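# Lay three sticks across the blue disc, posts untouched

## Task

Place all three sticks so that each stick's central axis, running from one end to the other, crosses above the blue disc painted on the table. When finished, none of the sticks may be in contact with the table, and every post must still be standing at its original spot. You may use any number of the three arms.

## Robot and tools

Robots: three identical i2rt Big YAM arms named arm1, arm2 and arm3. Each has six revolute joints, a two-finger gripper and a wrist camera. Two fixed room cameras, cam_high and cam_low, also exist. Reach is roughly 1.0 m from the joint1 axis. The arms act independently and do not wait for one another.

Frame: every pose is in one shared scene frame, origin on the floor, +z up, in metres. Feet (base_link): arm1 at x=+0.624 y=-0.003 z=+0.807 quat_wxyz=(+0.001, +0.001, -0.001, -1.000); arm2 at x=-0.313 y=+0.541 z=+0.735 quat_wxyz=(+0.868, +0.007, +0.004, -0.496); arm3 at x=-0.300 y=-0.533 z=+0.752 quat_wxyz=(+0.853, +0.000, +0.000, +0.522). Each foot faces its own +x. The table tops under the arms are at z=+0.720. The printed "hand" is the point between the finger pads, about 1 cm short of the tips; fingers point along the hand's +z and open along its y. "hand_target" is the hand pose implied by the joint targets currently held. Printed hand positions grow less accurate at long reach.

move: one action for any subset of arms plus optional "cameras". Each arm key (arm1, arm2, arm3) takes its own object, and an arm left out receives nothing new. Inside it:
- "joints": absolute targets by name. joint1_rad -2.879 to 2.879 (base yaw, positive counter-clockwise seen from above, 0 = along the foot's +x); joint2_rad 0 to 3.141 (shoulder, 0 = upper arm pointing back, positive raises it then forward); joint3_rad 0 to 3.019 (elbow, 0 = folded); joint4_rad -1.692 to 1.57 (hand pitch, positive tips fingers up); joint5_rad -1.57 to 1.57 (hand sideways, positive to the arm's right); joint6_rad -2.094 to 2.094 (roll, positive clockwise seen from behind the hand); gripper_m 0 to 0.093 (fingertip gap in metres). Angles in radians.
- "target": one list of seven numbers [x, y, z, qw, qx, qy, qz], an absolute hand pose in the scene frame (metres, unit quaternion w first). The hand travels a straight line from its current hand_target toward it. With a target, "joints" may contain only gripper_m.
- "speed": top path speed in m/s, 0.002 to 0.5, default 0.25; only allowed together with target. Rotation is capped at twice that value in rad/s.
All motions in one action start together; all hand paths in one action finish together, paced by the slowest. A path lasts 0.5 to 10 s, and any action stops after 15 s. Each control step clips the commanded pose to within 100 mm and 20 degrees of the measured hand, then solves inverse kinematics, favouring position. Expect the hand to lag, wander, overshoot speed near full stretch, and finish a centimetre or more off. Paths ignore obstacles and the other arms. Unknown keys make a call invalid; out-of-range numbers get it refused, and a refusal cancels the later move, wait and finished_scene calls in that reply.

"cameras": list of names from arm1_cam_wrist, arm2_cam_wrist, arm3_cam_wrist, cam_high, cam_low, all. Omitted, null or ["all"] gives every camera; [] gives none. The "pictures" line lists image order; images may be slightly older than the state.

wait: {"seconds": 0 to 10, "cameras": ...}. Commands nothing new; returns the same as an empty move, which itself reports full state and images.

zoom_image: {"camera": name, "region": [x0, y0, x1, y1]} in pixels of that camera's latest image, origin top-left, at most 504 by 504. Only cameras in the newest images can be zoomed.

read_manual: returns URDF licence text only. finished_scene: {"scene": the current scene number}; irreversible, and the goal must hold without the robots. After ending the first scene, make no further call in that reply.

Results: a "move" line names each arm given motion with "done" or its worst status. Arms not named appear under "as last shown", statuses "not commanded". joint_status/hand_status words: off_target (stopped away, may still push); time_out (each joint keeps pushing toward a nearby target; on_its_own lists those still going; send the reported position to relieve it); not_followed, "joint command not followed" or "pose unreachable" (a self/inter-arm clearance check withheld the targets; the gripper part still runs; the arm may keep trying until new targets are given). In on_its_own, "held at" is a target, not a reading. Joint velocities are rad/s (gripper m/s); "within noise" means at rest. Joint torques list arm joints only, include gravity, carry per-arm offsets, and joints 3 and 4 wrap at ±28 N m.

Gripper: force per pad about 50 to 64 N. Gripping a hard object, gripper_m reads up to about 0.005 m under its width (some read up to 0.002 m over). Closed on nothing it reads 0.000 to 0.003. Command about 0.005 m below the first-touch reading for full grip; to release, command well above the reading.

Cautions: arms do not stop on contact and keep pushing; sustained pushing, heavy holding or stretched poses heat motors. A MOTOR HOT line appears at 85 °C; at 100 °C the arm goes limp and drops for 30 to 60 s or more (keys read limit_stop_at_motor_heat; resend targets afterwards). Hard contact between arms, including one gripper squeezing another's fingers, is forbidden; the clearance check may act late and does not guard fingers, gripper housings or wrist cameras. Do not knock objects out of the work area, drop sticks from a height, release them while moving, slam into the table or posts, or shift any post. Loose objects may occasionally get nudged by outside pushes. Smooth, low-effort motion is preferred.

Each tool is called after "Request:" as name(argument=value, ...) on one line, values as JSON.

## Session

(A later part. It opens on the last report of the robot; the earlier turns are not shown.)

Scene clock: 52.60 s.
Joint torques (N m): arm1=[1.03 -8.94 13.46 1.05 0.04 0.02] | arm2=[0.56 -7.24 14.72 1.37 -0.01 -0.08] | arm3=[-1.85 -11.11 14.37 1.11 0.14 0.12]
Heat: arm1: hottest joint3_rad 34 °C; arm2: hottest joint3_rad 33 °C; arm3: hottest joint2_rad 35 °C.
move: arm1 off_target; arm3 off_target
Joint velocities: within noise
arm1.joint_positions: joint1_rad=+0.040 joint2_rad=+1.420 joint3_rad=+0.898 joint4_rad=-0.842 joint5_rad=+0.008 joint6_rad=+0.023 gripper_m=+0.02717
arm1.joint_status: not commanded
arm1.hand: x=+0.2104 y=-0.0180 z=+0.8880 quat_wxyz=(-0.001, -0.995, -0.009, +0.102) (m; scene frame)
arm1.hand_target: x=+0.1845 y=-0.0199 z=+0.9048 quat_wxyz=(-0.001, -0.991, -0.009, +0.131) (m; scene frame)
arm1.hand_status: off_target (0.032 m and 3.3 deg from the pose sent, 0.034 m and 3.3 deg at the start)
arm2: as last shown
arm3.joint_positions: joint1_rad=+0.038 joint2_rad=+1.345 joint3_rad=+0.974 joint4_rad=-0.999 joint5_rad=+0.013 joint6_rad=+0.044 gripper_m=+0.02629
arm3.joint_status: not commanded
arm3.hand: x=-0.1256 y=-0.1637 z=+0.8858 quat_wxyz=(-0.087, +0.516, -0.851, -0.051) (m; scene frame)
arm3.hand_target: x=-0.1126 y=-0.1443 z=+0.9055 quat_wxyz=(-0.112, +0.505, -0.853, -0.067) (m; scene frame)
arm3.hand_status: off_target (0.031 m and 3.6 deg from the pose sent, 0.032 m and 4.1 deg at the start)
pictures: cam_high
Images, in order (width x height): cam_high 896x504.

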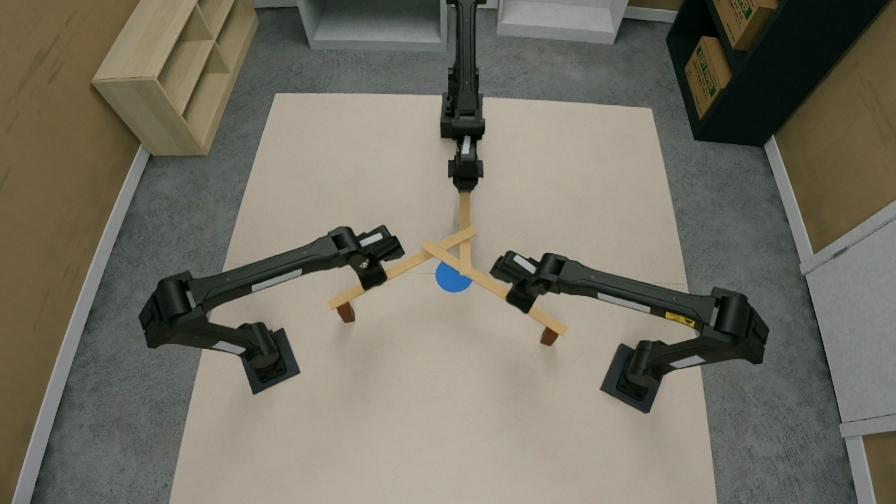

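Request:
move(arm1={"target":[0.2118,-0.0185,0.864,-0.0007,-0.9968,-0.0087,0.0785],"speed":0.05}, arm2={"target":[-0.0925,0.204,0.864,0.0676,0.5074,0.8581,-0.04],"speed":0.05}, arm3={"target":[-0.1232,-0.1627,0.870,0.0674,-0.5119,0.8553,0.0403],"speed":0.05}, cameras=["cam_high"])

Request:
move(arm1={"target":[0.2118,-0.0185,0.845,-0.0005,-0.9983,-0.0087,0.0566],"speed":0.04}, arm2={"target":[-0.0925,0.204,0.846,0.0487,0.5082,0.8594,-0.0288],"speed":0.04}, arm3={"target":[-0.1232,-0.1627,0.852,0.0486,-0.5127,0.8566,0.0291],"speed":0.04}, cameras=["cam_high","cam_low"])

Request:
zoom_image(camera="cam_high", region=[310, 130, 610, 350])

Request:
zoom_image(camera="cam_low", region=[260, 210, 440, 340])

Request:
zoom_image(camera="cam_low", region=[430, 210, 620, 340])

Scene clock: 56.37 s.
Joint torques (N m): arm1=[0.85 -9.11 8.38 0.96 -0.11 -0.08] | arm2=[1.32 -7.53 8.58 1.39 -0.02 -0.01] | arm3=[-1.79 -11.28 10.04 0.4 -0.02 0.06]
Heat: arm1: hottest joint3_rad 35 °C; arm2: hottest joint3_rad 34 °C; arm3: hottest joint2_rad 35 °C.
move: arm1 done; arm2 done; arm3 done
Joint velocities: within noise
arm1.joint_positions: joint1_rad=+0.040 joint2_rad=+1.467 joint3_rad=+0.898 joint4_rad=-0.841 joint5_rad=+0.008 joint6_rad=+0.023 gripper_m=+0.02717
arm1.joint_status: not commanded
arm1.hand: x=+0.2129 y=-0.0180 z=+0.8698 quat_wxyz=(+0.000, -0.997, -0.009, +0.079) (m; scene frame)
arm1.hand_target: x=+0.2119 y=-0.0184 z=+0.8641 quat_wxyz=(-0.001, -0.997, -0.009, +0.078) (m; scene frame)
arm1.hand_status: done (0.006 m and 0.1 deg from the pose sent, 0.024 m and 2.7 deg at the start)
arm2.joint_positions: joint1_rad=+0.066 joint2_rad=+1.332 joint3_rad=+0.982 joint4_rad=-1.055 joint5_rad=+0.025 joint6_rad=+0.092 gripper_m=+0.02670
arm2.joint_status: not commanded
arm2.hand: x=-0.0933 y=+0.2066 z=+0.8682 quat_wxyz=(-0.066, -0.507, -0.858, +0.040) (m; scene frame)
arm2.hand_target: x=-0.0926 y=+0.2041 z=+0.8641 quat_wxyz=(-0.068, -0.507, -0.858, +0.040) (m; scene frame)
arm2.hand_status: done (0.005 m and 0.2 deg from the pose sent, 0.024 m and 1.6 deg at the start)
arm3.joint_positions: joint1_rad=+0.038 joint2_rad=+1.387 joint3_rad=+0.974 joint4_rad=-0.999 joint5_rad=+0.010 joint6_rad=+0.044 gripper_m=+0.02629
arm3.joint_status: not commanded
arm3.hand: x=-0.1262 y=-0.1637 z=+0.8695 quat_wxyz=(-0.069, +0.517, -0.852, -0.040) (m; scene frame)
arm3.hand_target: x=-0.1233 y=-0.1628 z=+0.8699 quat_wxyz=(-0.067, +0.512, -0.855, -0.040) (m; scene frame)
arm3.hand_status: done (0.003 m and 0.7 deg from the pose sent, 0.016 m and 2.7 deg at the start)
pictures: cam_high
Images, in order (width x height): cam_high 896x504.

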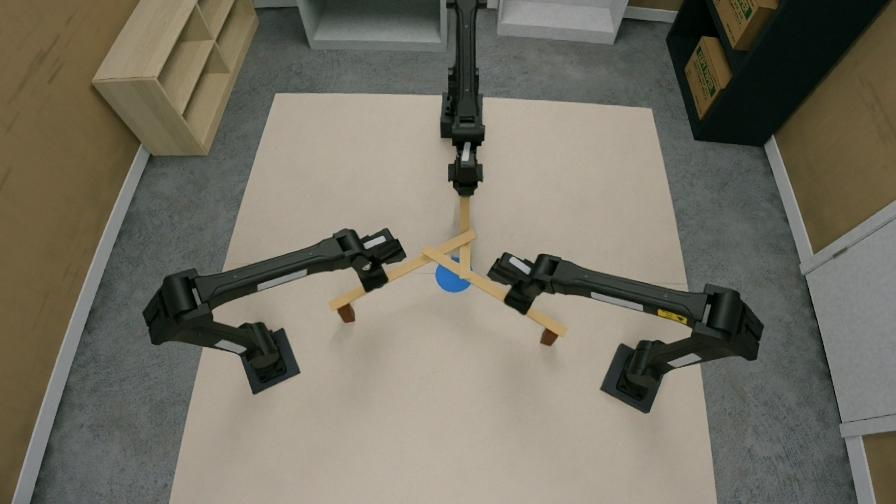

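Scene clock: 57.40 s.
Joint torques (N m): arm1=[1.08 -9.35 8.58 0.59 -0.1 0.01] | arm2=[0.97 -8.06 8.27 1.18 -0.04 -0.03] | arm3=[-2.08 -12.04 9.85 0.42 -0.05 0.07]
Heat: arm1: hottest joint3_rad 35 °C; arm2: hottest joint3_rad 34 °C; arm3: hottest joint2_rad 35 °C.
move: arm1 done; arm2 done; arm3 done
Joint velocities: within noise
arm1.joint_positions: joint1_rad=+0.040 joint2_rad=+1.520 joint3_rad=+0.898 joint4_rad=-0.830 joint5_rad=+0.008 joint6_rad=+0.023 gripper_m=+0.02717
arm1.joint_status: not commanded
arm1.hand: x=+0.2143 y=-0.0180 z=+0.8496 quat_wxyz=(+0.001, -0.998, -0.009, +0.059) (m; scene frame)
arm1.hand_target: x=+0.2119 y=-0.0184 z=+0.8450 quat_wxyz=(+0.000, -0.998, -0.009, +0.057) (m; scene frame)
arm1.hand_status: done (0.005 m and 0.3 deg from the pose sent, 0.025 m and 2.6 deg at the start)
arm2.joint_positions: joint1_rad=+0.066 joint2_rad=+1.380 joint3_rad=+0.982 joint4_rad=-1.049 joint5_rad=+0.022 joint6_rad=+0.092 gripper_m=+0.02670
arm2.joint_status: not commanded
arm2.hand: x=-0.0919 y=+0.2061 z=+0.8506 quat_wxyz=(-0.048, -0.508, -0.860, +0.029) (m; scene frame)
arm2.hand_target: x=-0.0926 y=+0.2040 z=+0.8460 quat_wxyz=(-0.049, -0.508, -0.859, +0.029) (m; scene frame)
arm2.hand_status: done (0.005 m and 0.1 deg from the pose sent, 0.022 m and 2.3 deg at the start)
arm3.joint_positions: joint1_rad=+0.038 joint2_rad=+1.436 joint3_rad=+0.974 joint4_rad=-0.999 joint5_rad=+0.008 joint6_rad=+0.044 gripper_m=+0.02629
arm3.joint_status: not commanded
arm3.hand: x=-0.1268 y=-0.1647 z=+0.8505 quat_wxyz=(-0.048, +0.518, -0.854, -0.027) (m; scene frame)
arm3.hand_target: x=-0.1232 y=-0.1628 z=+0.8520 quat_wxyz=(-0.049, +0.513, -0.857, -0.029) (m; scene frame)
arm3.hand_status: done (0.004 m and 0.7 deg from the pose sent, 0.018 m and 2.8 deg at the start)
pictures: cam_high, cam_low
Images, in order (width x height): cam_high 896x504, cam_low 896x504.

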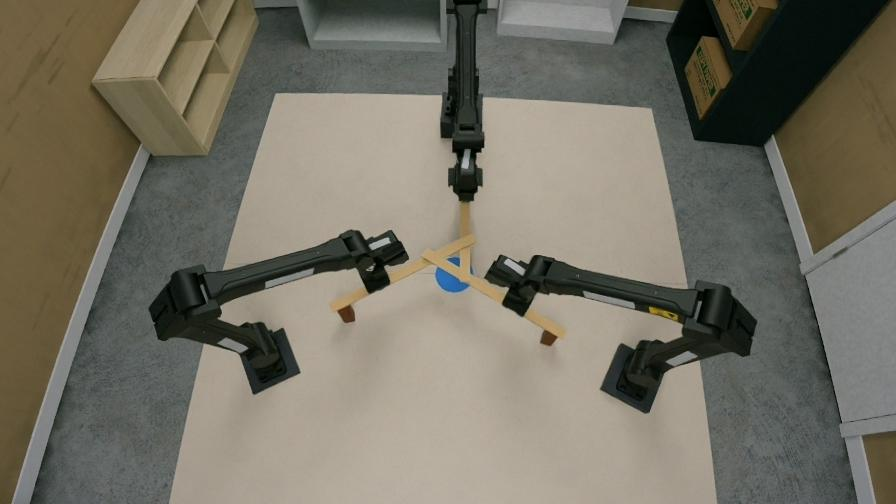

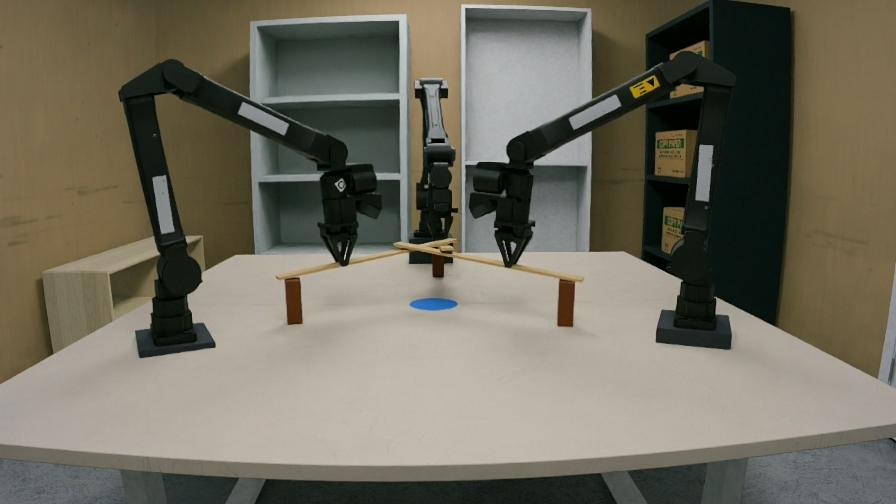

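Scaled by 1.680 from the camera's 896x504 image, which has a finer 1280x720 frame.

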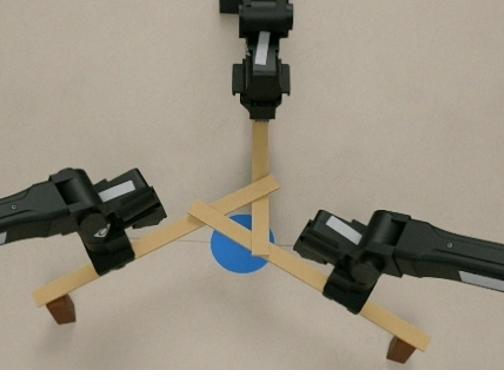

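Scaled by 2.800 from the camera's 896x504 image, which has a finer 1280x720 frame.

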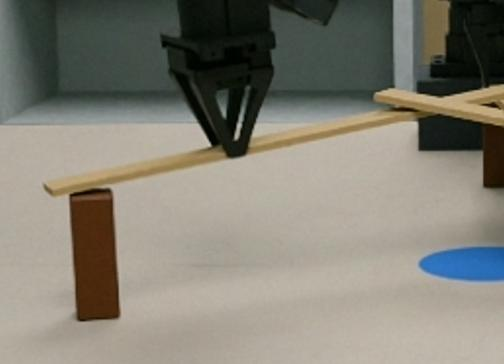

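Scaled by 2.653 from the camera's 896x504 image, which has a finer 1280x720 frame.

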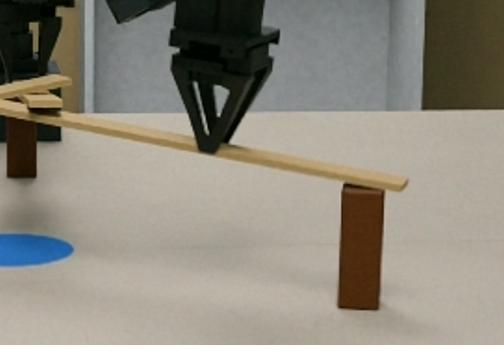

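Request:
move(arm1={"target":[0.207,-0.0185,0.838,-0.0004,-0.999,-0.0087,0.0436],"speed":0.03}, arm2={"target":[-0.0925,0.204,0.838,0.0375,0.5085,0.86,-0.0222],"speed":0.03}, arm3={"target":[-0.1232,-0.1627,0.844,0.0374,-0.513,0.8572,0.0224],"speed":0.03}, cameras=["cam_high","cam_low"])

Request:
move(arm1={"target":[0.207,-0.0185,0.834,-0.0002,-0.9998,-0.0087,0.0175],"speed":0.03}, arm2={"target":[-0.0925,0.204,0.834,0.0188,0.5089,0.8606,-0.0111],"speed":0.03}, arm3={"target":[-0.1232,-0.1627,0.839,0.0187,-0.5134,0.8578,0.0112],"speed":0.03}, cameras=["cam_high","cam_low"])

Request:
zoom_image(camera="cam_high", region=[410, 200, 510, 300])

Request:
zoom_image(camera="cam_low", region=[380, 210, 480, 290])

Request:
zoom_image(camera="cam_low", region=[250, 190, 630, 340])

Scene clock: 59.77 s.
Joint torques (N m): arm1=[1.32 -7.06 10.56 0.05 -0.11 -0.03] | arm2=[0.79 -6.83 8.55 0.94 -0.09 -0.03] | arm3=[-1.85 -10.52 10.29 0.18 -0.02 0.04]
Heat: arm1: hottest joint3_rad 35 °C; arm2: hottest joint3_rad 34 °C; arm3: hottest joint2_rad 35 °C.
move: arm1 off_target; arm2 done; arm3 done
Joint velocities: within noise
arm1.joint_positions: joint1_rad=+0.040 joint2_rad=+1.525 joint3_rad=+0.899 joint4_rad=-0.830 joint5_rad=+0.006 joint6_rad=+0.023 gripper_m=+0.02718
arm1.joint_status: not commanded
arm1.hand: x=+0.2144 y=-0.0182 z=+0.8478 quat_wxyz=(+0.000, -0.998, -0.009, +0.056) (m; scene frame)
arm1.hand_target: x=+0.2075 y=-0.0184 z=+0.8381 quat_wxyz=(+0.000, -0.999, -0.009, +0.044) (m; scene frame)
arm1.hand_status: off_target (0.012 m and 1.5 deg from the pose sent, 0.014 m and 1.7 deg at the start)
arm2.joint_positions: joint1_rad=+0.066 joint2_rad=+1.389 joint3_rad=+0.982 joint4_rad=-1.049 joint5_rad=+0.021 joint6_rad=+0.092 gripper_m=+0.02670
arm2.joint_status: not commanded
arm2.hand: x=-0.0918 y=+0.2063 z=+0.8471 quat_wxyz=(-0.044, -0.508, -0.860, +0.027) (m; scene frame)
arm2.hand_target: x=-0.0927 y=+0.2042 z=+0.8381 quat_wxyz=(-0.037, -0.509, -0.860, +0.022) (m; scene frame)
arm2.hand_status: done (0.009 m and 0.9 deg from the pose sent, 0.013 m and 1.4 deg at the start)
arm3.joint_positions: joint1_rad=+0.037 joint2_rad=+1.443 joint3_rad=+0.974 joint4_rad=-1.000 joint5_rad=+0.005 joint6_rad=+0.044 gripper_m=+0.02629
arm3.joint_status: not commanded
arm3.hand: x=-0.1273 y=-0.1651 z=+0.8479 quat_wxyz=(-0.044, +0.518, -0.854, -0.026) (m; scene frame)
arm3.hand_target: x=-0.1233 y=-0.1629 z=+0.8440 quat_wxyz=(-0.037, +0.513, -0.857, -0.023) (m; scene frame)
arm3.hand_status: done (0.006 m and 1.1 deg from the pose sent, 0.008 m and 1.5 deg at the start)
pictures: cam_high, cam_low
Images, in order (width x height): cam_high 896x504, cam_low 896x504.

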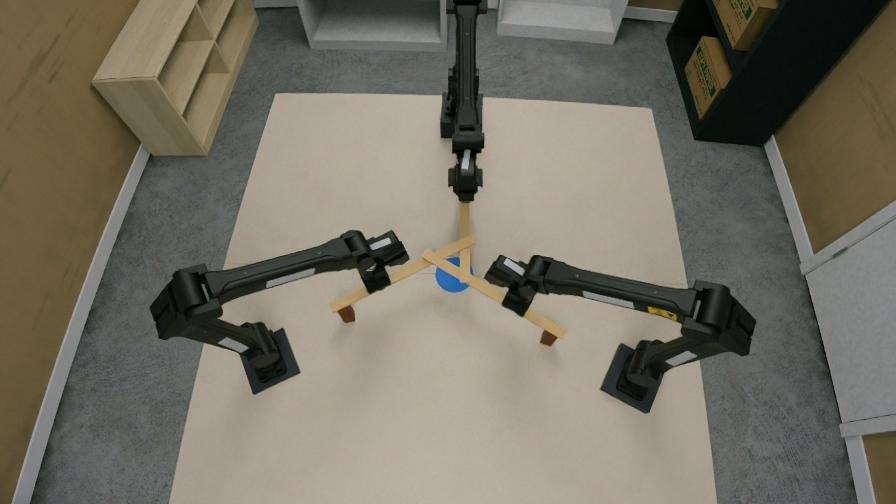

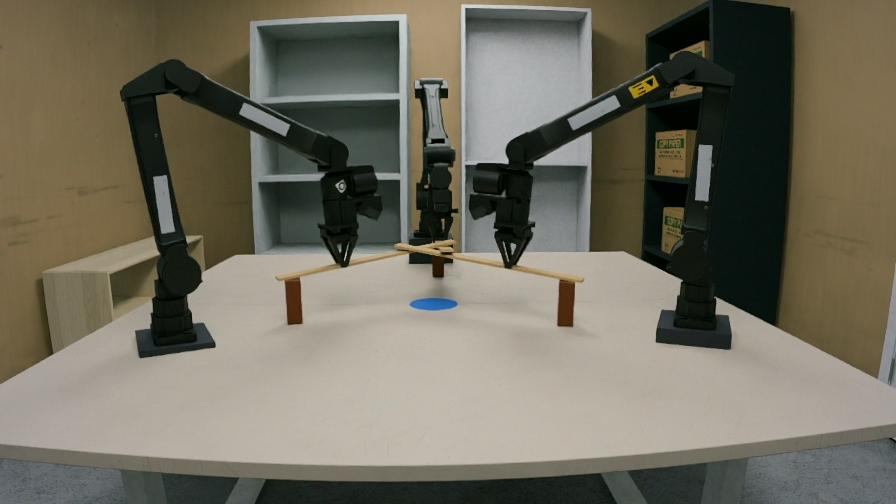

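Scene clock: 61.13 s.
Joint torques (N m): arm1=[0.32 -6.71 10.41 0.23 -0.17 -0.01] | arm2=[0.85 -5.07 10.06 -0.09 -0.25 -0.05] | arm3=[-1.9 -9.47 10.8 -0.06 0.09 0.04]
Heat: arm1: hottest joint3_rad 35 °C; arm2: hottest joint3_rad 34 °C; arm3: hottest joint2_rad 35 °C.
move: arm1 off_target; arm2 off_target; arm3 done
Joint velocities: within noise
arm1.joint_positions: joint1_rad=+0.040 joint2_rad=+1.553 joint3_rad=+0.934 joint4_rad=-0.883 joint5_rad=+0.006 joint6_rad=+0.023 gripper_m=+0.02718
arm1.joint_status: not commanded
arm1.hand: x=+0.2134 y=-0.0184 z=+0.8475 quat_wxyz=(+0.001, -0.999, -0.009, +0.034) (m; scene frame)
arm1.hand_target: x=+0.2078 y=-0.0184 z=+0.8342 quat_wxyz=(+0.000, -1.000, -0.009, +0.018) (m; scene frame)
arm1.hand_status: off_target (0.015 m and 1.9 deg from the pose sent, 0.016 m and 4.5 deg at the start)
arm2.joint_positions: joint1_rad=+0.065 joint2_rad=+1.396 joint3_rad=+0.986 joint4_rad=-1.060 joint5_rad=+0.020 joint6_rad=+0.092 gripper_m=+0.02670
arm2.joint_status: not commanded
arm2.hand: x=-0.0930 y=+0.2077 z=+0.8454 quat_wxyz=(-0.037, -0.508, -0.860, +0.023) (m; scene frame)
arm2.hand_target: x=-0.0928 y=+0.2044 z=+0.8341 quat_wxyz=(-0.019, -0.509, -0.861, +0.011) (m; scene frame)
arm2.hand_status: off_target (0.012 m and 2.5 deg from the pose sent, 0.013 m and 3.4 deg at the start)
arm3.joint_positions: joint1_rad=+0.037 joint2_rad=+1.459 joint3_rad=+0.991 joint4_rad=-1.028 joint5_rad=+0.001 joint6_rad=+0.044 gripper_m=+0.02629
arm3.joint_status: not commanded
arm3.hand: x=-0.1280 y=-0.1650 z=+0.8471 quat_wxyz=(-0.031, +0.518, -0.854, -0.021) (m; scene frame)
arm3.hand_target: x=-0.1234 y=-0.1629 z=+0.8391 quat_wxyz=(-0.019, +0.513, -0.858, -0.011) (m; scene frame)
arm3.hand_status: done (0.010 m and 1.9 deg from the pose sent, 0.010 m and 3.4 deg at the start)
pictures: cam_high, cam_low
Images, in order (width x height): cam_high 896x504, cam_low 896x504.

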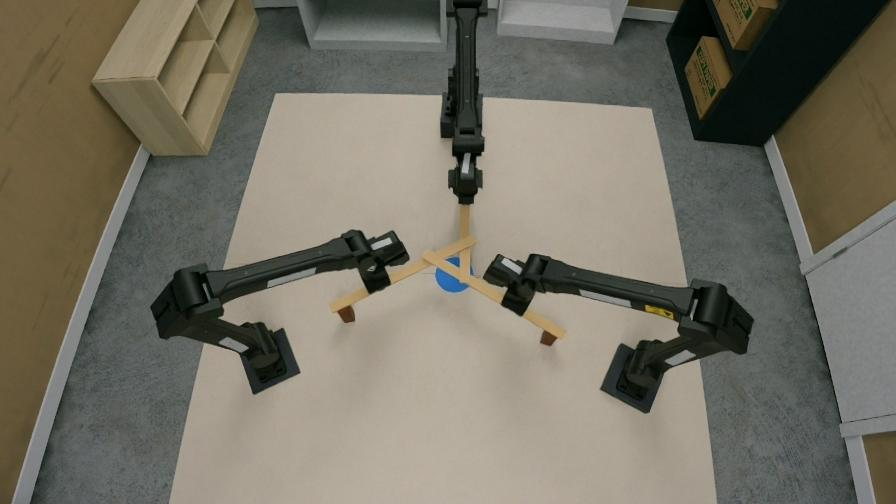

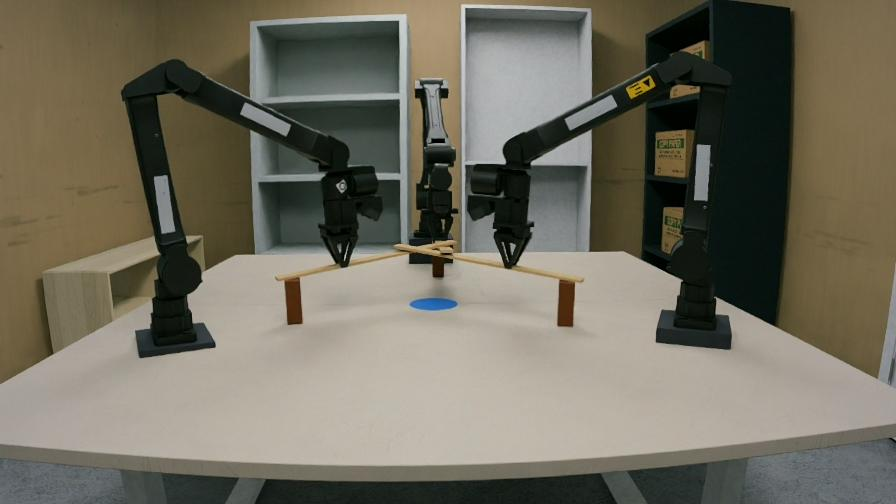

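Scaled by 5.040 from the camera's 896x504 image, which has a finer 1280x720 frame.

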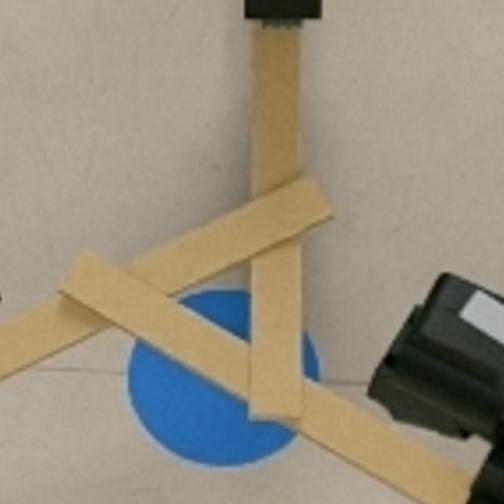

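Scaled by 5.040 from the camera's 896x504 image, which has a finer 1280x720 frame.

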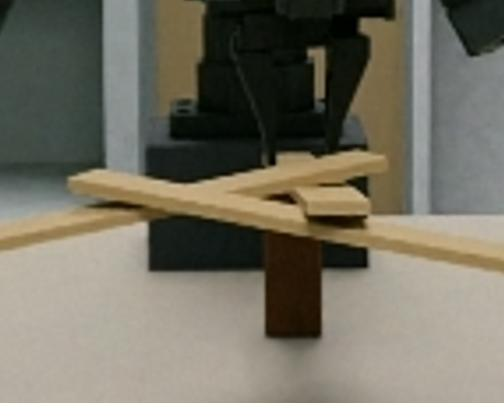

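Scaled by 1.326 from the camera's 896x504 image, which has a finer 1280x720 frame.

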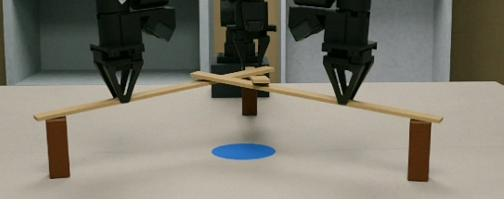

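Request:
move(arm1={"target":[0.209,-0.0185,0.838,0.0001,-0.9999,-0.0087,-0.0087],"speed":0.03}, arm2={"target":[-0.0925,0.204,0.838,0.0,0.509,0.8608,0],"speed":0.03}, arm3={"target":[-0.125,-0.1635,0.841,0.0,-0.5135,0.858,0],"speed":0.03}, cameras=[])

Request:
move(arm1={"joints":{"gripper_m":0.036}}, arm2={"joints":{"gripper_m":0.036}}, arm3={"joints":{"gripper_m":0.036}})

Request:
zoom_image(camera="cam_high", region=[410, 200, 510, 300])

Request:
zoom_image(camera="cam_low", region=[250, 190, 630, 340])

Scene clock: 63.43 s.
Joint torques (N m): arm1=[0.67 -6.89 10.28 -0.32 -0.16 -0.01] | arm2=[0.73 -5.71 10.45 -0.46 -0.26 -0.05] | arm3=[-1.61 -10.29 10.84 -0.32 0.02 0.06]
Heat: arm1: hottest joint3_rad 35 °C; arm2: hottest joint3_rad 34 °C; arm3: hottest joint2_rad 35 °C.
move: arm1 off_target; arm2 off_target; arm3 done
Joint velocities: within noise
arm1.joint_positions: joint1_rad=+0.040 joint2_rad=+1.582 joint3_rad=+0.971 joint4_rad=-0.942 joint5_rad=+0.005 joint6_rad=+0.023 gripper_m=+0.02718
arm1.joint_status: not commanded
arm1.hand: x=+0.2137 y=-0.0185 z=+0.8475 quat_wxyz=(+0.001, -1.000, -0.010, +0.008) (m; scene frame)
arm1.hand_target: x=+0.2093 y=-0.0184 z=+0.8381 quat_wxyz=(+0.000, -1.000, -0.009, -0.008) (m; scene frame)
arm1.hand_status: off_target (0.011 m and 1.9 deg from the pose sent, 0.010 m and 4.9 deg at the start)
arm2.joint_positions: joint1_rad=+0.064 joint2_rad=+1.423 joint3_rad=+1.016 joint4_rad=-1.111 joint5_rad=+0.016 joint6_rad=+0.092 gripper_m=+0.02670
arm2.joint_status: not commanded
arm2.hand: x=-0.0932 y=+0.2084 z=+0.8455 quat_wxyz=(-0.016, -0.509, -0.861, +0.012) (m; scene frame)
arm2.hand_target: x=-0.0926 y=+0.2042 z=+0.8380 quat_wxyz=(-0.001, -0.509, -0.861, +0.000) (m; scene frame)
arm2.hand_status: off_target (0.009 m and 2.3 deg from the pose sent, 0.008 m and 5.0 deg at the start)
arm3.joint_positions: joint1_rad=+0.037 joint2_rad=+1.484 joint3_rad=+1.019 joint4_rad=-1.075 joint5_rad=+0.001 joint6_rad=+0.044 gripper_m=+0.02629
arm3.joint_status: not commanded
arm3.hand: x=-0.1283 y=-0.1657 z=+0.8472 quat_wxyz=(-0.013, +0.519, -0.855, -0.009) (m; scene frame)
arm3.hand_target: x=-0.1251 y=-0.1636 z=+0.8410 quat_wxyz=(+0.000, +0.514, -0.858, +0.000) (m; scene frame)
arm3.hand_status: done (0.007 m and 1.9 deg from the pose sent, 0.007 m and 4.3 deg at the start)
pictures: none
No camera images: "cameras" was empty.

Scene clock: 64.07 s.
Joint torques (N m): arm1=[0.21 -10.46 10.07 -0.43 -0.12 0] | arm2=[0.79 -9 10.11 -0.12 -0.04 -0.05] | arm3=[-1.49 -12.98 10.62 -0.09 0.01 0.06]
Heat: arm1: hottest joint3_rad 35 °C; arm2: hottest joint3_rad 34 °C; arm3: hottest joint2_rad 35 °C.
move: arm1 done; arm2 done; arm3 done
Joint velocities: within noise
arm1.joint_positions: joint1_rad=+0.040 joint2_rad=+1.617 joint3_rad=+0.971 joint4_rad=-0.944 joint5_rad=+0.005 joint6_rad=+0.023 gripper_m=+0.03592
arm1.joint_status: all done
arm1.hand: x=+0.2172 y=-0.0184 z=+0.8339 quat_wxyz=(+0.001, -1.000, -0.010, -0.010) (m; scene frame)
arm1.hand_target: x=+0.2094 y=-0.0184 z=+0.8381 quat_wxyz=(+0.000, -1.000, -0.009, -0.008) (m; scene frame)
arm1.hand_status: not commanded
arm2.joint_positions: joint1_rad=+0.064 joint2_rad=+1.460 joint3_rad=+1.016 joint4_rad=-1.121 joint5_rad=+0.011 joint6_rad=+0.092 gripper_m=+0.03591
arm2.joint_status: all done
arm2.hand: x=-0.0943 y=+0.2118 z=+0.8318 quat_wxyz=(+0.004, -0.508, -0.861, -0.001) (m; scene frame)
arm2.hand_target: x=-0.0927 y=+0.2043 z=+0.8379 quat_wxyz=(+0.000, -0.509, -0.861, +0.000) (m; scene frame)
arm2.hand_status: not commanded
arm3.joint_positions: joint1_rad=+0.037 joint2_rad=+1.512 joint3_rad=+1.020 joint4_rad=-1.084 joint5_rad=+0.001 joint6_rad=+0.044 gripper_m=+0.03594
arm3.joint_status: all done
arm3.hand: x=-0.1296 y=-0.1684 z=+0.8367 quat_wxyz=(+0.002, +0.519, -0.855, +0.001) (m; scene frame)
arm3.hand_target: x=-0.1251 y=-0.1636 z=+0.8409 quat_wxyz=(+0.000, +0.514, -0.858, +0.000) (m; scene frame)
arm3.hand_status: not commanded
pictures: arm1_cam_wrist, arm2_cam_wrist, arm3_cam_wrist, cam_high, cam_low
Images, in order (width x height): arm1_cam_wrist 672x504, arm2_cam_wrist 672x504, arm3_cam_wrist 672x504, cam_high 896x504, cam_low 896x504.

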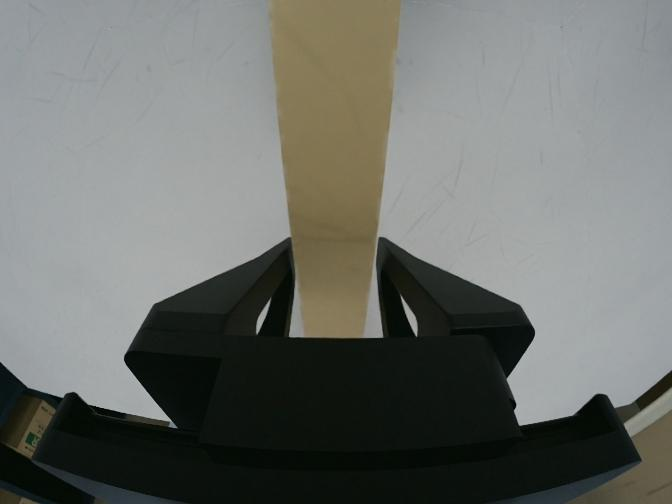

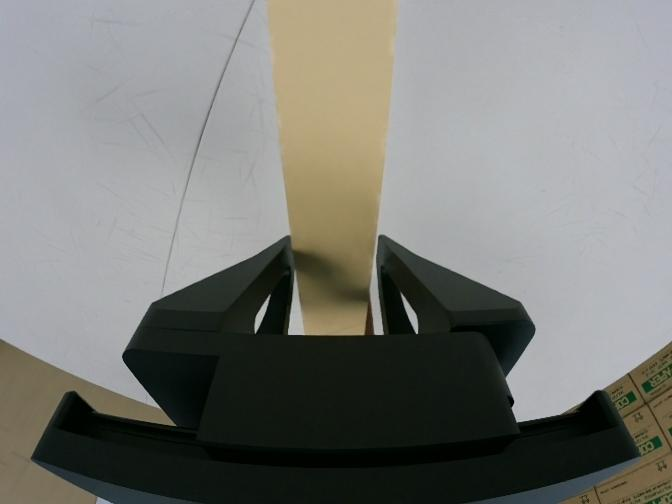

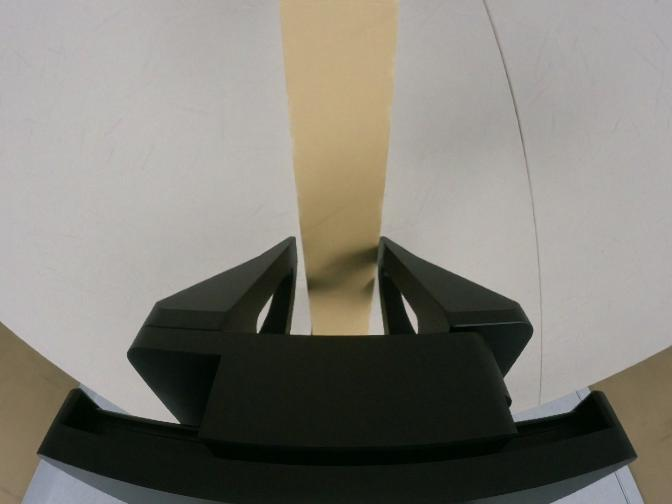

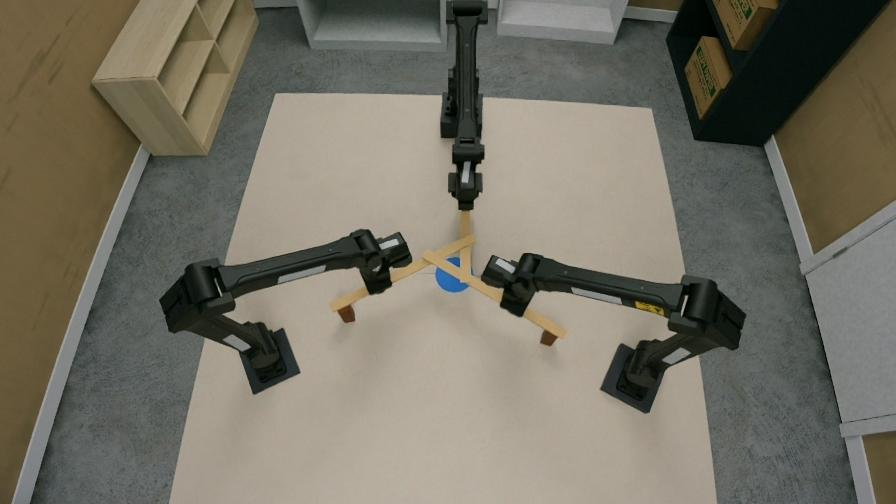

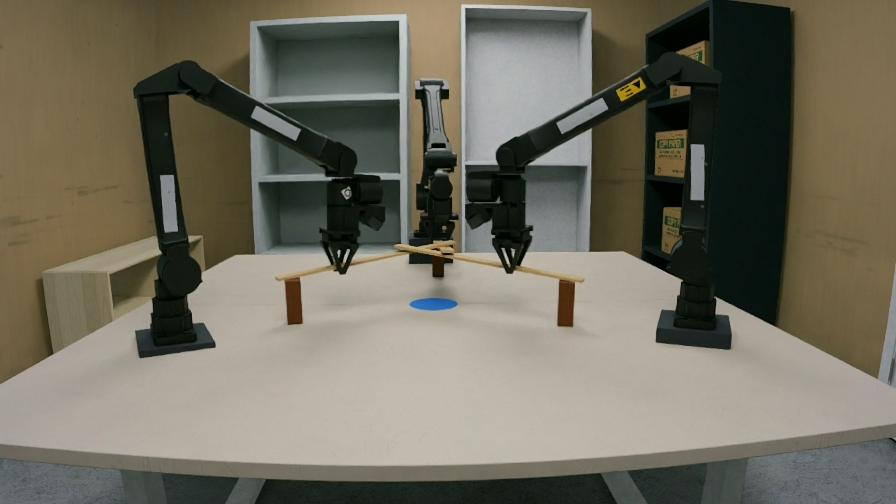

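Scaled by 5.040 from the camera's 896x504 image, which has a finer 1280x720 frame.

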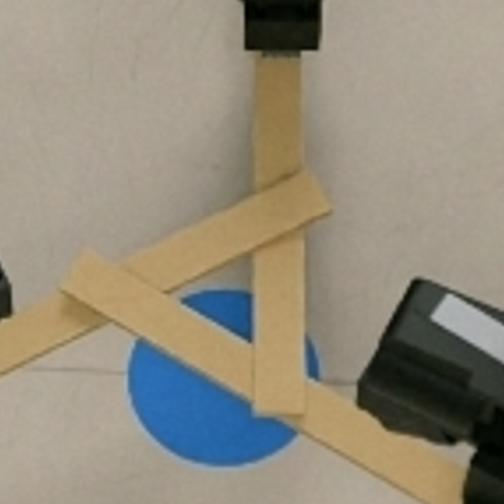

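Scaled by 1.326 from the camera's 896x504 image, which has a finer 1280x720 frame.

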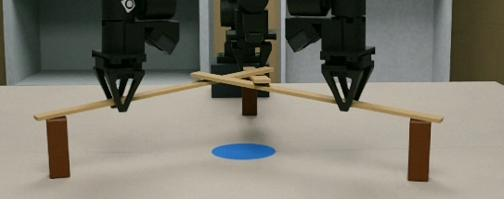

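Request:
move(arm1={"joints":{"gripper_m":0.07}}, arm2={"joints":{"gripper_m":0.07}}, arm3={"joints":{"gripper_m":0.07}}, cameras=["arm1_cam_wrist","arm2_cam_wrist","arm3_cam_wrist"])

Request:
move(arm1={"target":[0.2172,-0.0185,0.98,0.0,-0.99996,-0.0087,0],"speed":0.08,"joints":{"gripper_m":0.085}}, arm2={"target":[-0.0943,0.2118,0.98,0.0,0.509,0.8608,0],"speed":0.08,"joints":{"gripper_m":0.085}}, arm3={"target":[-0.129,-0.1675,0.98,0.0,-0.5185,0.855,0],"speed":0.08,"joints":{"gripper_m":0.085}})

Request:
zoom_image(camera="cam_high", region=[310, 130, 610, 350])

Request:
zoom_image(camera="cam_low", region=[250, 190, 630, 340])

Scene clock: 65.40 s.
Joint torques (N m): arm1=[0.15 -9.93 9.91 -0.39 -0.14 -0.03] | arm2=[0.79 -9 10.17 -0.12 -0.03 -0.05] | arm3=[-1.61 -13.22 10.58 -0.03 0.01 0.08]
Heat: arm1: hottest joint3_rad 35 °C; arm2: hottest joint3_rad 34 °C; arm3: hottest joint2_rad 36 °C.
move: arm1 done; arm2 done; arm3 done
Joint velocities: within noise
arm1.joint_positions: joint1_rad=+0.040 joint2_rad=+1.617 joint3_rad=+0.971 joint4_rad=-0.944 joint5_rad=+0.005 joint6_rad=+0.023 gripper_m=+0.06989
arm1.joint_status: all done
arm1.hand: x=+0.2172 y=-0.0184 z=+0.8339 quat_wxyz=(+0.001, -1.000, -0.010, -0.010) (m; scene frame)
arm1.hand_target: x=+0.2094 y=-0.0184 z=+0.8381 quat_wxyz=(+0.000, -1.000, -0.009, -0.008) (m; scene frame)
arm1.hand_status: not commanded
arm2.joint_positions: joint1_rad=+0.064 joint2_rad=+1.460 joint3_rad=+1.016 joint4_rad=-1.121 joint5_rad=+0.011 joint6_rad=+0.092 gripper_m=+0.06987
arm2.joint_status: all done
arm2.hand: x=-0.0943 y=+0.2118 z=+0.8318 quat_wxyz=(+0.004, -0.508, -0.861, -0.001) (m; scene frame)
arm2.hand_target: x=-0.0926 y=+0.2043 z=+0.8379 quat_wxyz=(+0.000, -0.509, -0.861, +0.000) (m; scene frame)
arm2.hand_status: not commanded
arm3.joint_positions: joint1_rad=+0.037 joint2_rad=+1.512 joint3_rad=+1.020 joint4_rad=-1.084 joint5_rad=+0.001 joint6_rad=+0.044 gripper_m=+0.06991
arm3.joint_status: all done
arm3.hand: x=-0.1296 y=-0.1684 z=+0.8367 quat_wxyz=(+0.002, +0.519, -0.855, +0.001) (m; scene frame)
arm3.hand_target: x=-0.1251 y=-0.1636 z=+0.8409 quat_wxyz=(+0.000, +0.514, -0.858, +0.000) (m; scene frame)
arm3.hand_status: not commanded
pictures: arm1_cam_wrist, arm2_cam_wrist, arm3_cam_wrist
Images, in order (width x height): arm1_cam_wrist 672x504, arm2_cam_wrist 672x504, arm3_cam_wrist 672x504.

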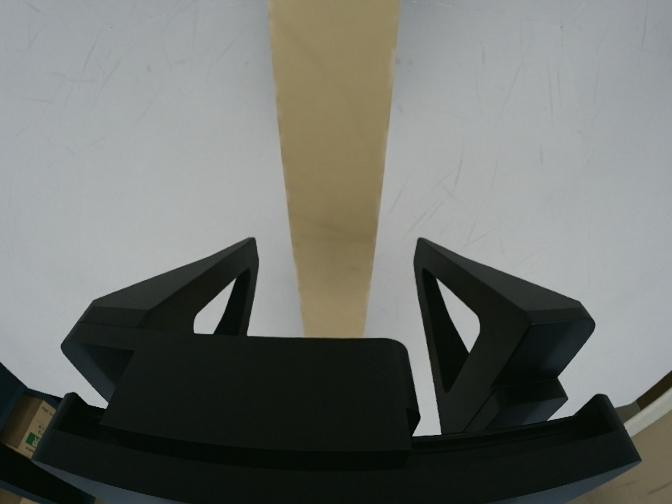

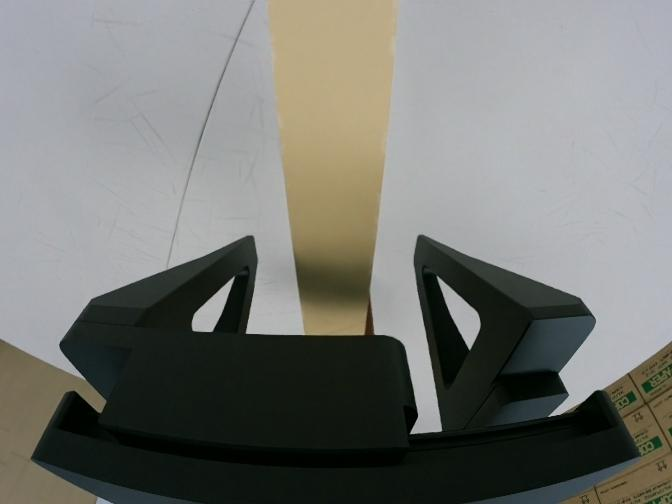

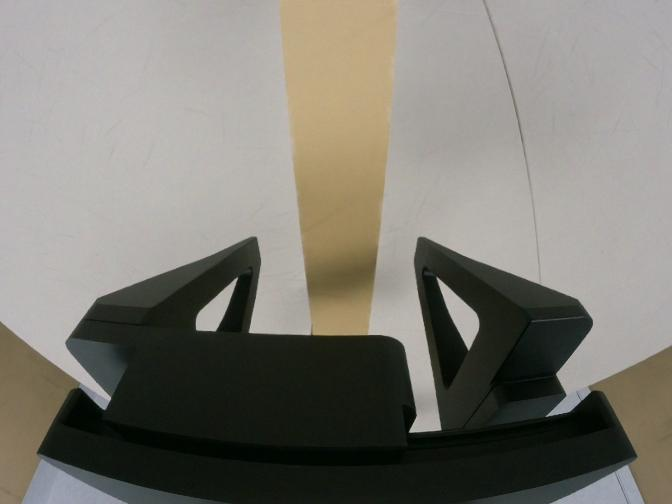

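Scene clock: 67.70 s.
Joint torques (N m): arm1=[1.14 -11.34 13.39 -0.46 -0.11 0.03] | arm2=[1.73 -10.05 14.02 -0.25 -0.04 0.05] | arm3=[-1.08 -14.27 13.87 -0.17 0.02 0.01]
Heat: arm1: hottest joint3_rad 35 °C; arm2: hottest joint3_rad 34 °C; arm3: hottest joint2_rad 36 °C.
move: arm1 off_target; arm2 off_target; arm3 off_target
Joint velocities: within noise
arm1.joint_positions: joint1_rad=+0.040 joint2_rad=+1.434 joint3_rad=+1.135 joint4_rad=-1.310 joint5_rad=+0.005 joint6_rad=+0.023 gripper_m=+0.08488
arm1.joint_status: all done
arm1.hand: x=+0.2316 y=-0.0175 z=+0.9609 quat_wxyz=(+0.002, -1.000, -0.010, -0.020) (m; scene frame)
arm1.hand_target: x=+0.2180 y=-0.0184 z=+0.9800 quat_wxyz=(+0.000, -1.000, -0.009, +0.000) (m; scene frame)
arm1.hand_status: off_target (0.024 m and 2.3 deg from the pose sent, 0.146 m and 1.2 deg at the start)
arm2.joint_positions: joint1_rad=+0.064 joint2_rad=+1.366 joint3_rad=+1.244 joint4_rad=-1.504 joint5_rad=+0.011 joint6_rad=+0.092 gripper_m=+0.08488
arm2.joint_status: all done
arm2.hand: x=-0.1039 y=+0.2241 z=+0.9506 quat_wxyz=(+0.031, -0.508, -0.861, -0.014) (m; scene frame)
arm2.hand_target: x=-0.0952 y=+0.2132 z=+0.9798 quat_wxyz=(+0.000, -0.509, -0.861, +0.000) (m; scene frame)
arm2.hand_status: off_target (0.033 m and 3.9 deg from the pose sent, 0.148 m and 0.4 deg at the start)
arm3.joint_positions: joint1_rad=+0.037 joint2_rad=+1.414 joint3_rad=+1.246 joint4_rad=-1.458 joint5_rad=+0.001 joint6_rad=+0.044 gripper_m=+0.08492
arm3.joint_status: all done
arm3.hand: x=-0.1339 y=-0.1776 z=+0.9561 quat_wxyz=(+0.023, +0.518, -0.855, +0.015) (m; scene frame)
arm3.hand_target: x=-0.1295 y=-0.1684 z=+0.9799 quat_wxyz=(+0.000, +0.519, -0.855, +0.000) (m; scene frame)
arm3.hand_status: off_target (0.026 m and 3.1 deg from the pose sent, 0.143 m and 0.3 deg at the start)
pictures: arm1_cam_wrist, arm2_cam_wrist, arm3_cam_wrist, cam_high, cam_low
Images, in order (width x height): arm1_cam_wrist 672x504, arm2_cam_wrist 672x504, arm3_cam_wrist 672x504, cam_high 896x504, cam_low 896x504.

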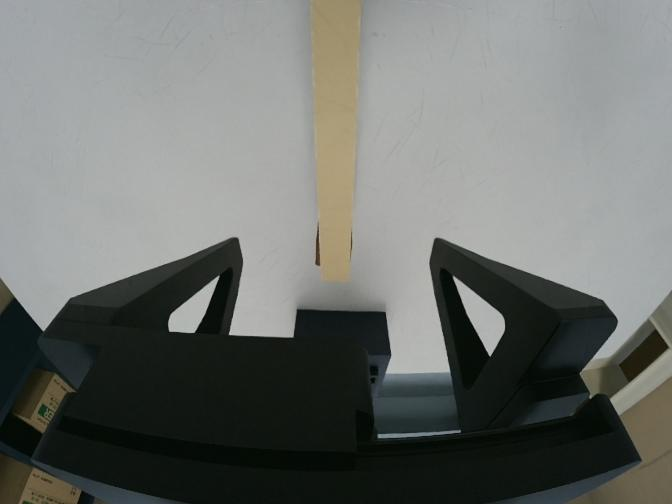

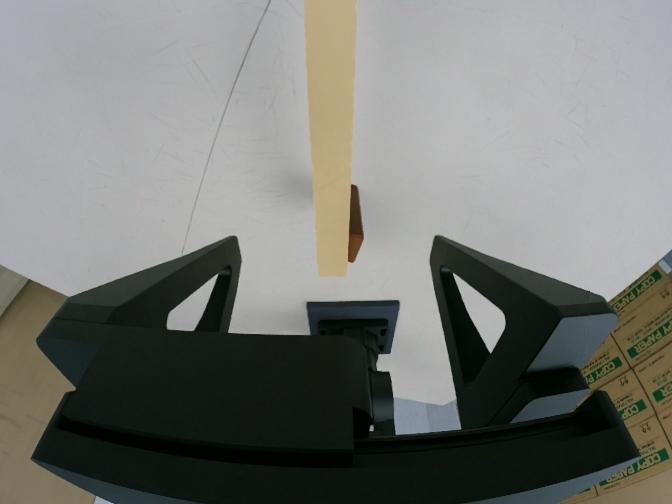

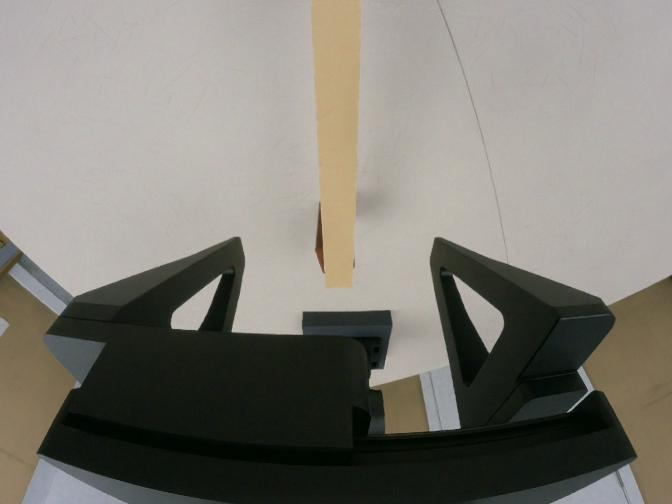

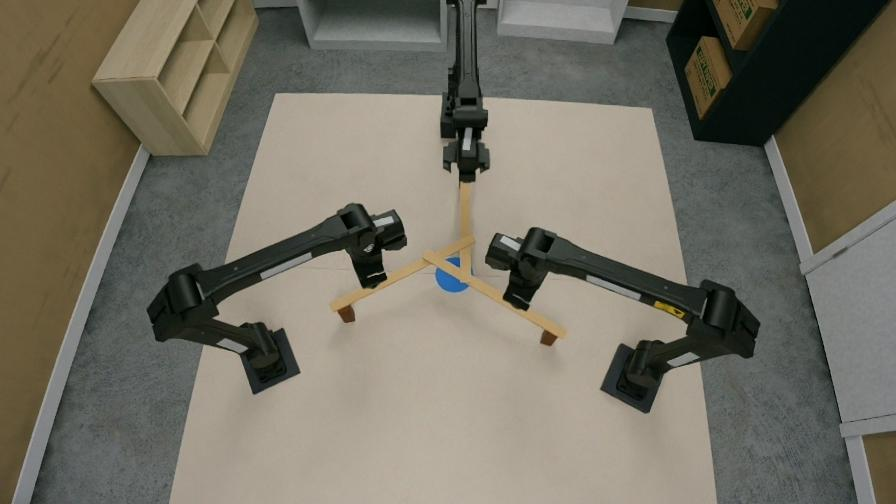

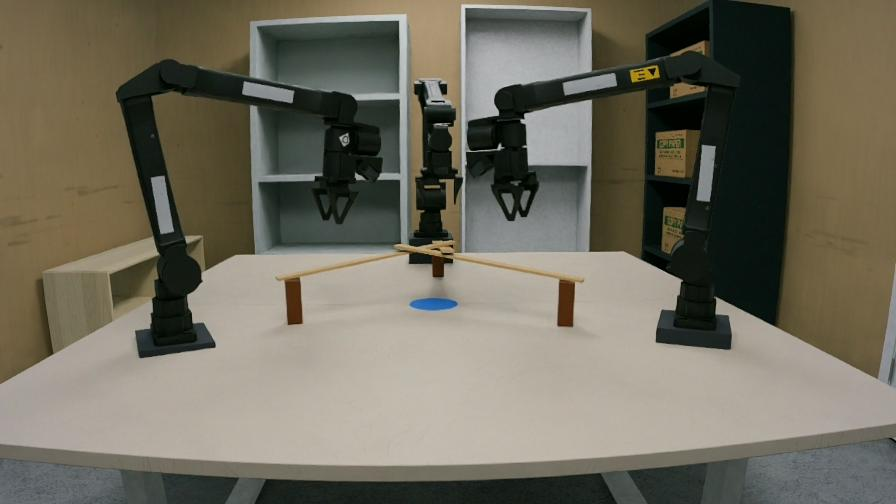

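Scaled by 1.680 from the camera's 896x504 image, which has a finer 1280x720 frame.

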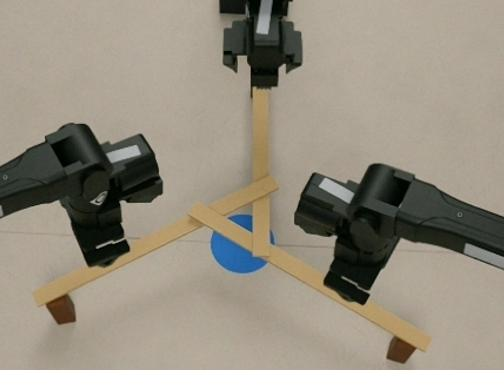

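Scaled by 1.326 from the camera's 896x504 image, which has a finer 1280x720 frame.

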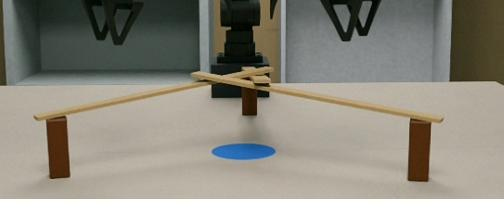

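Request:
finished_scene(scene=2)

The scene is finished: the task was done.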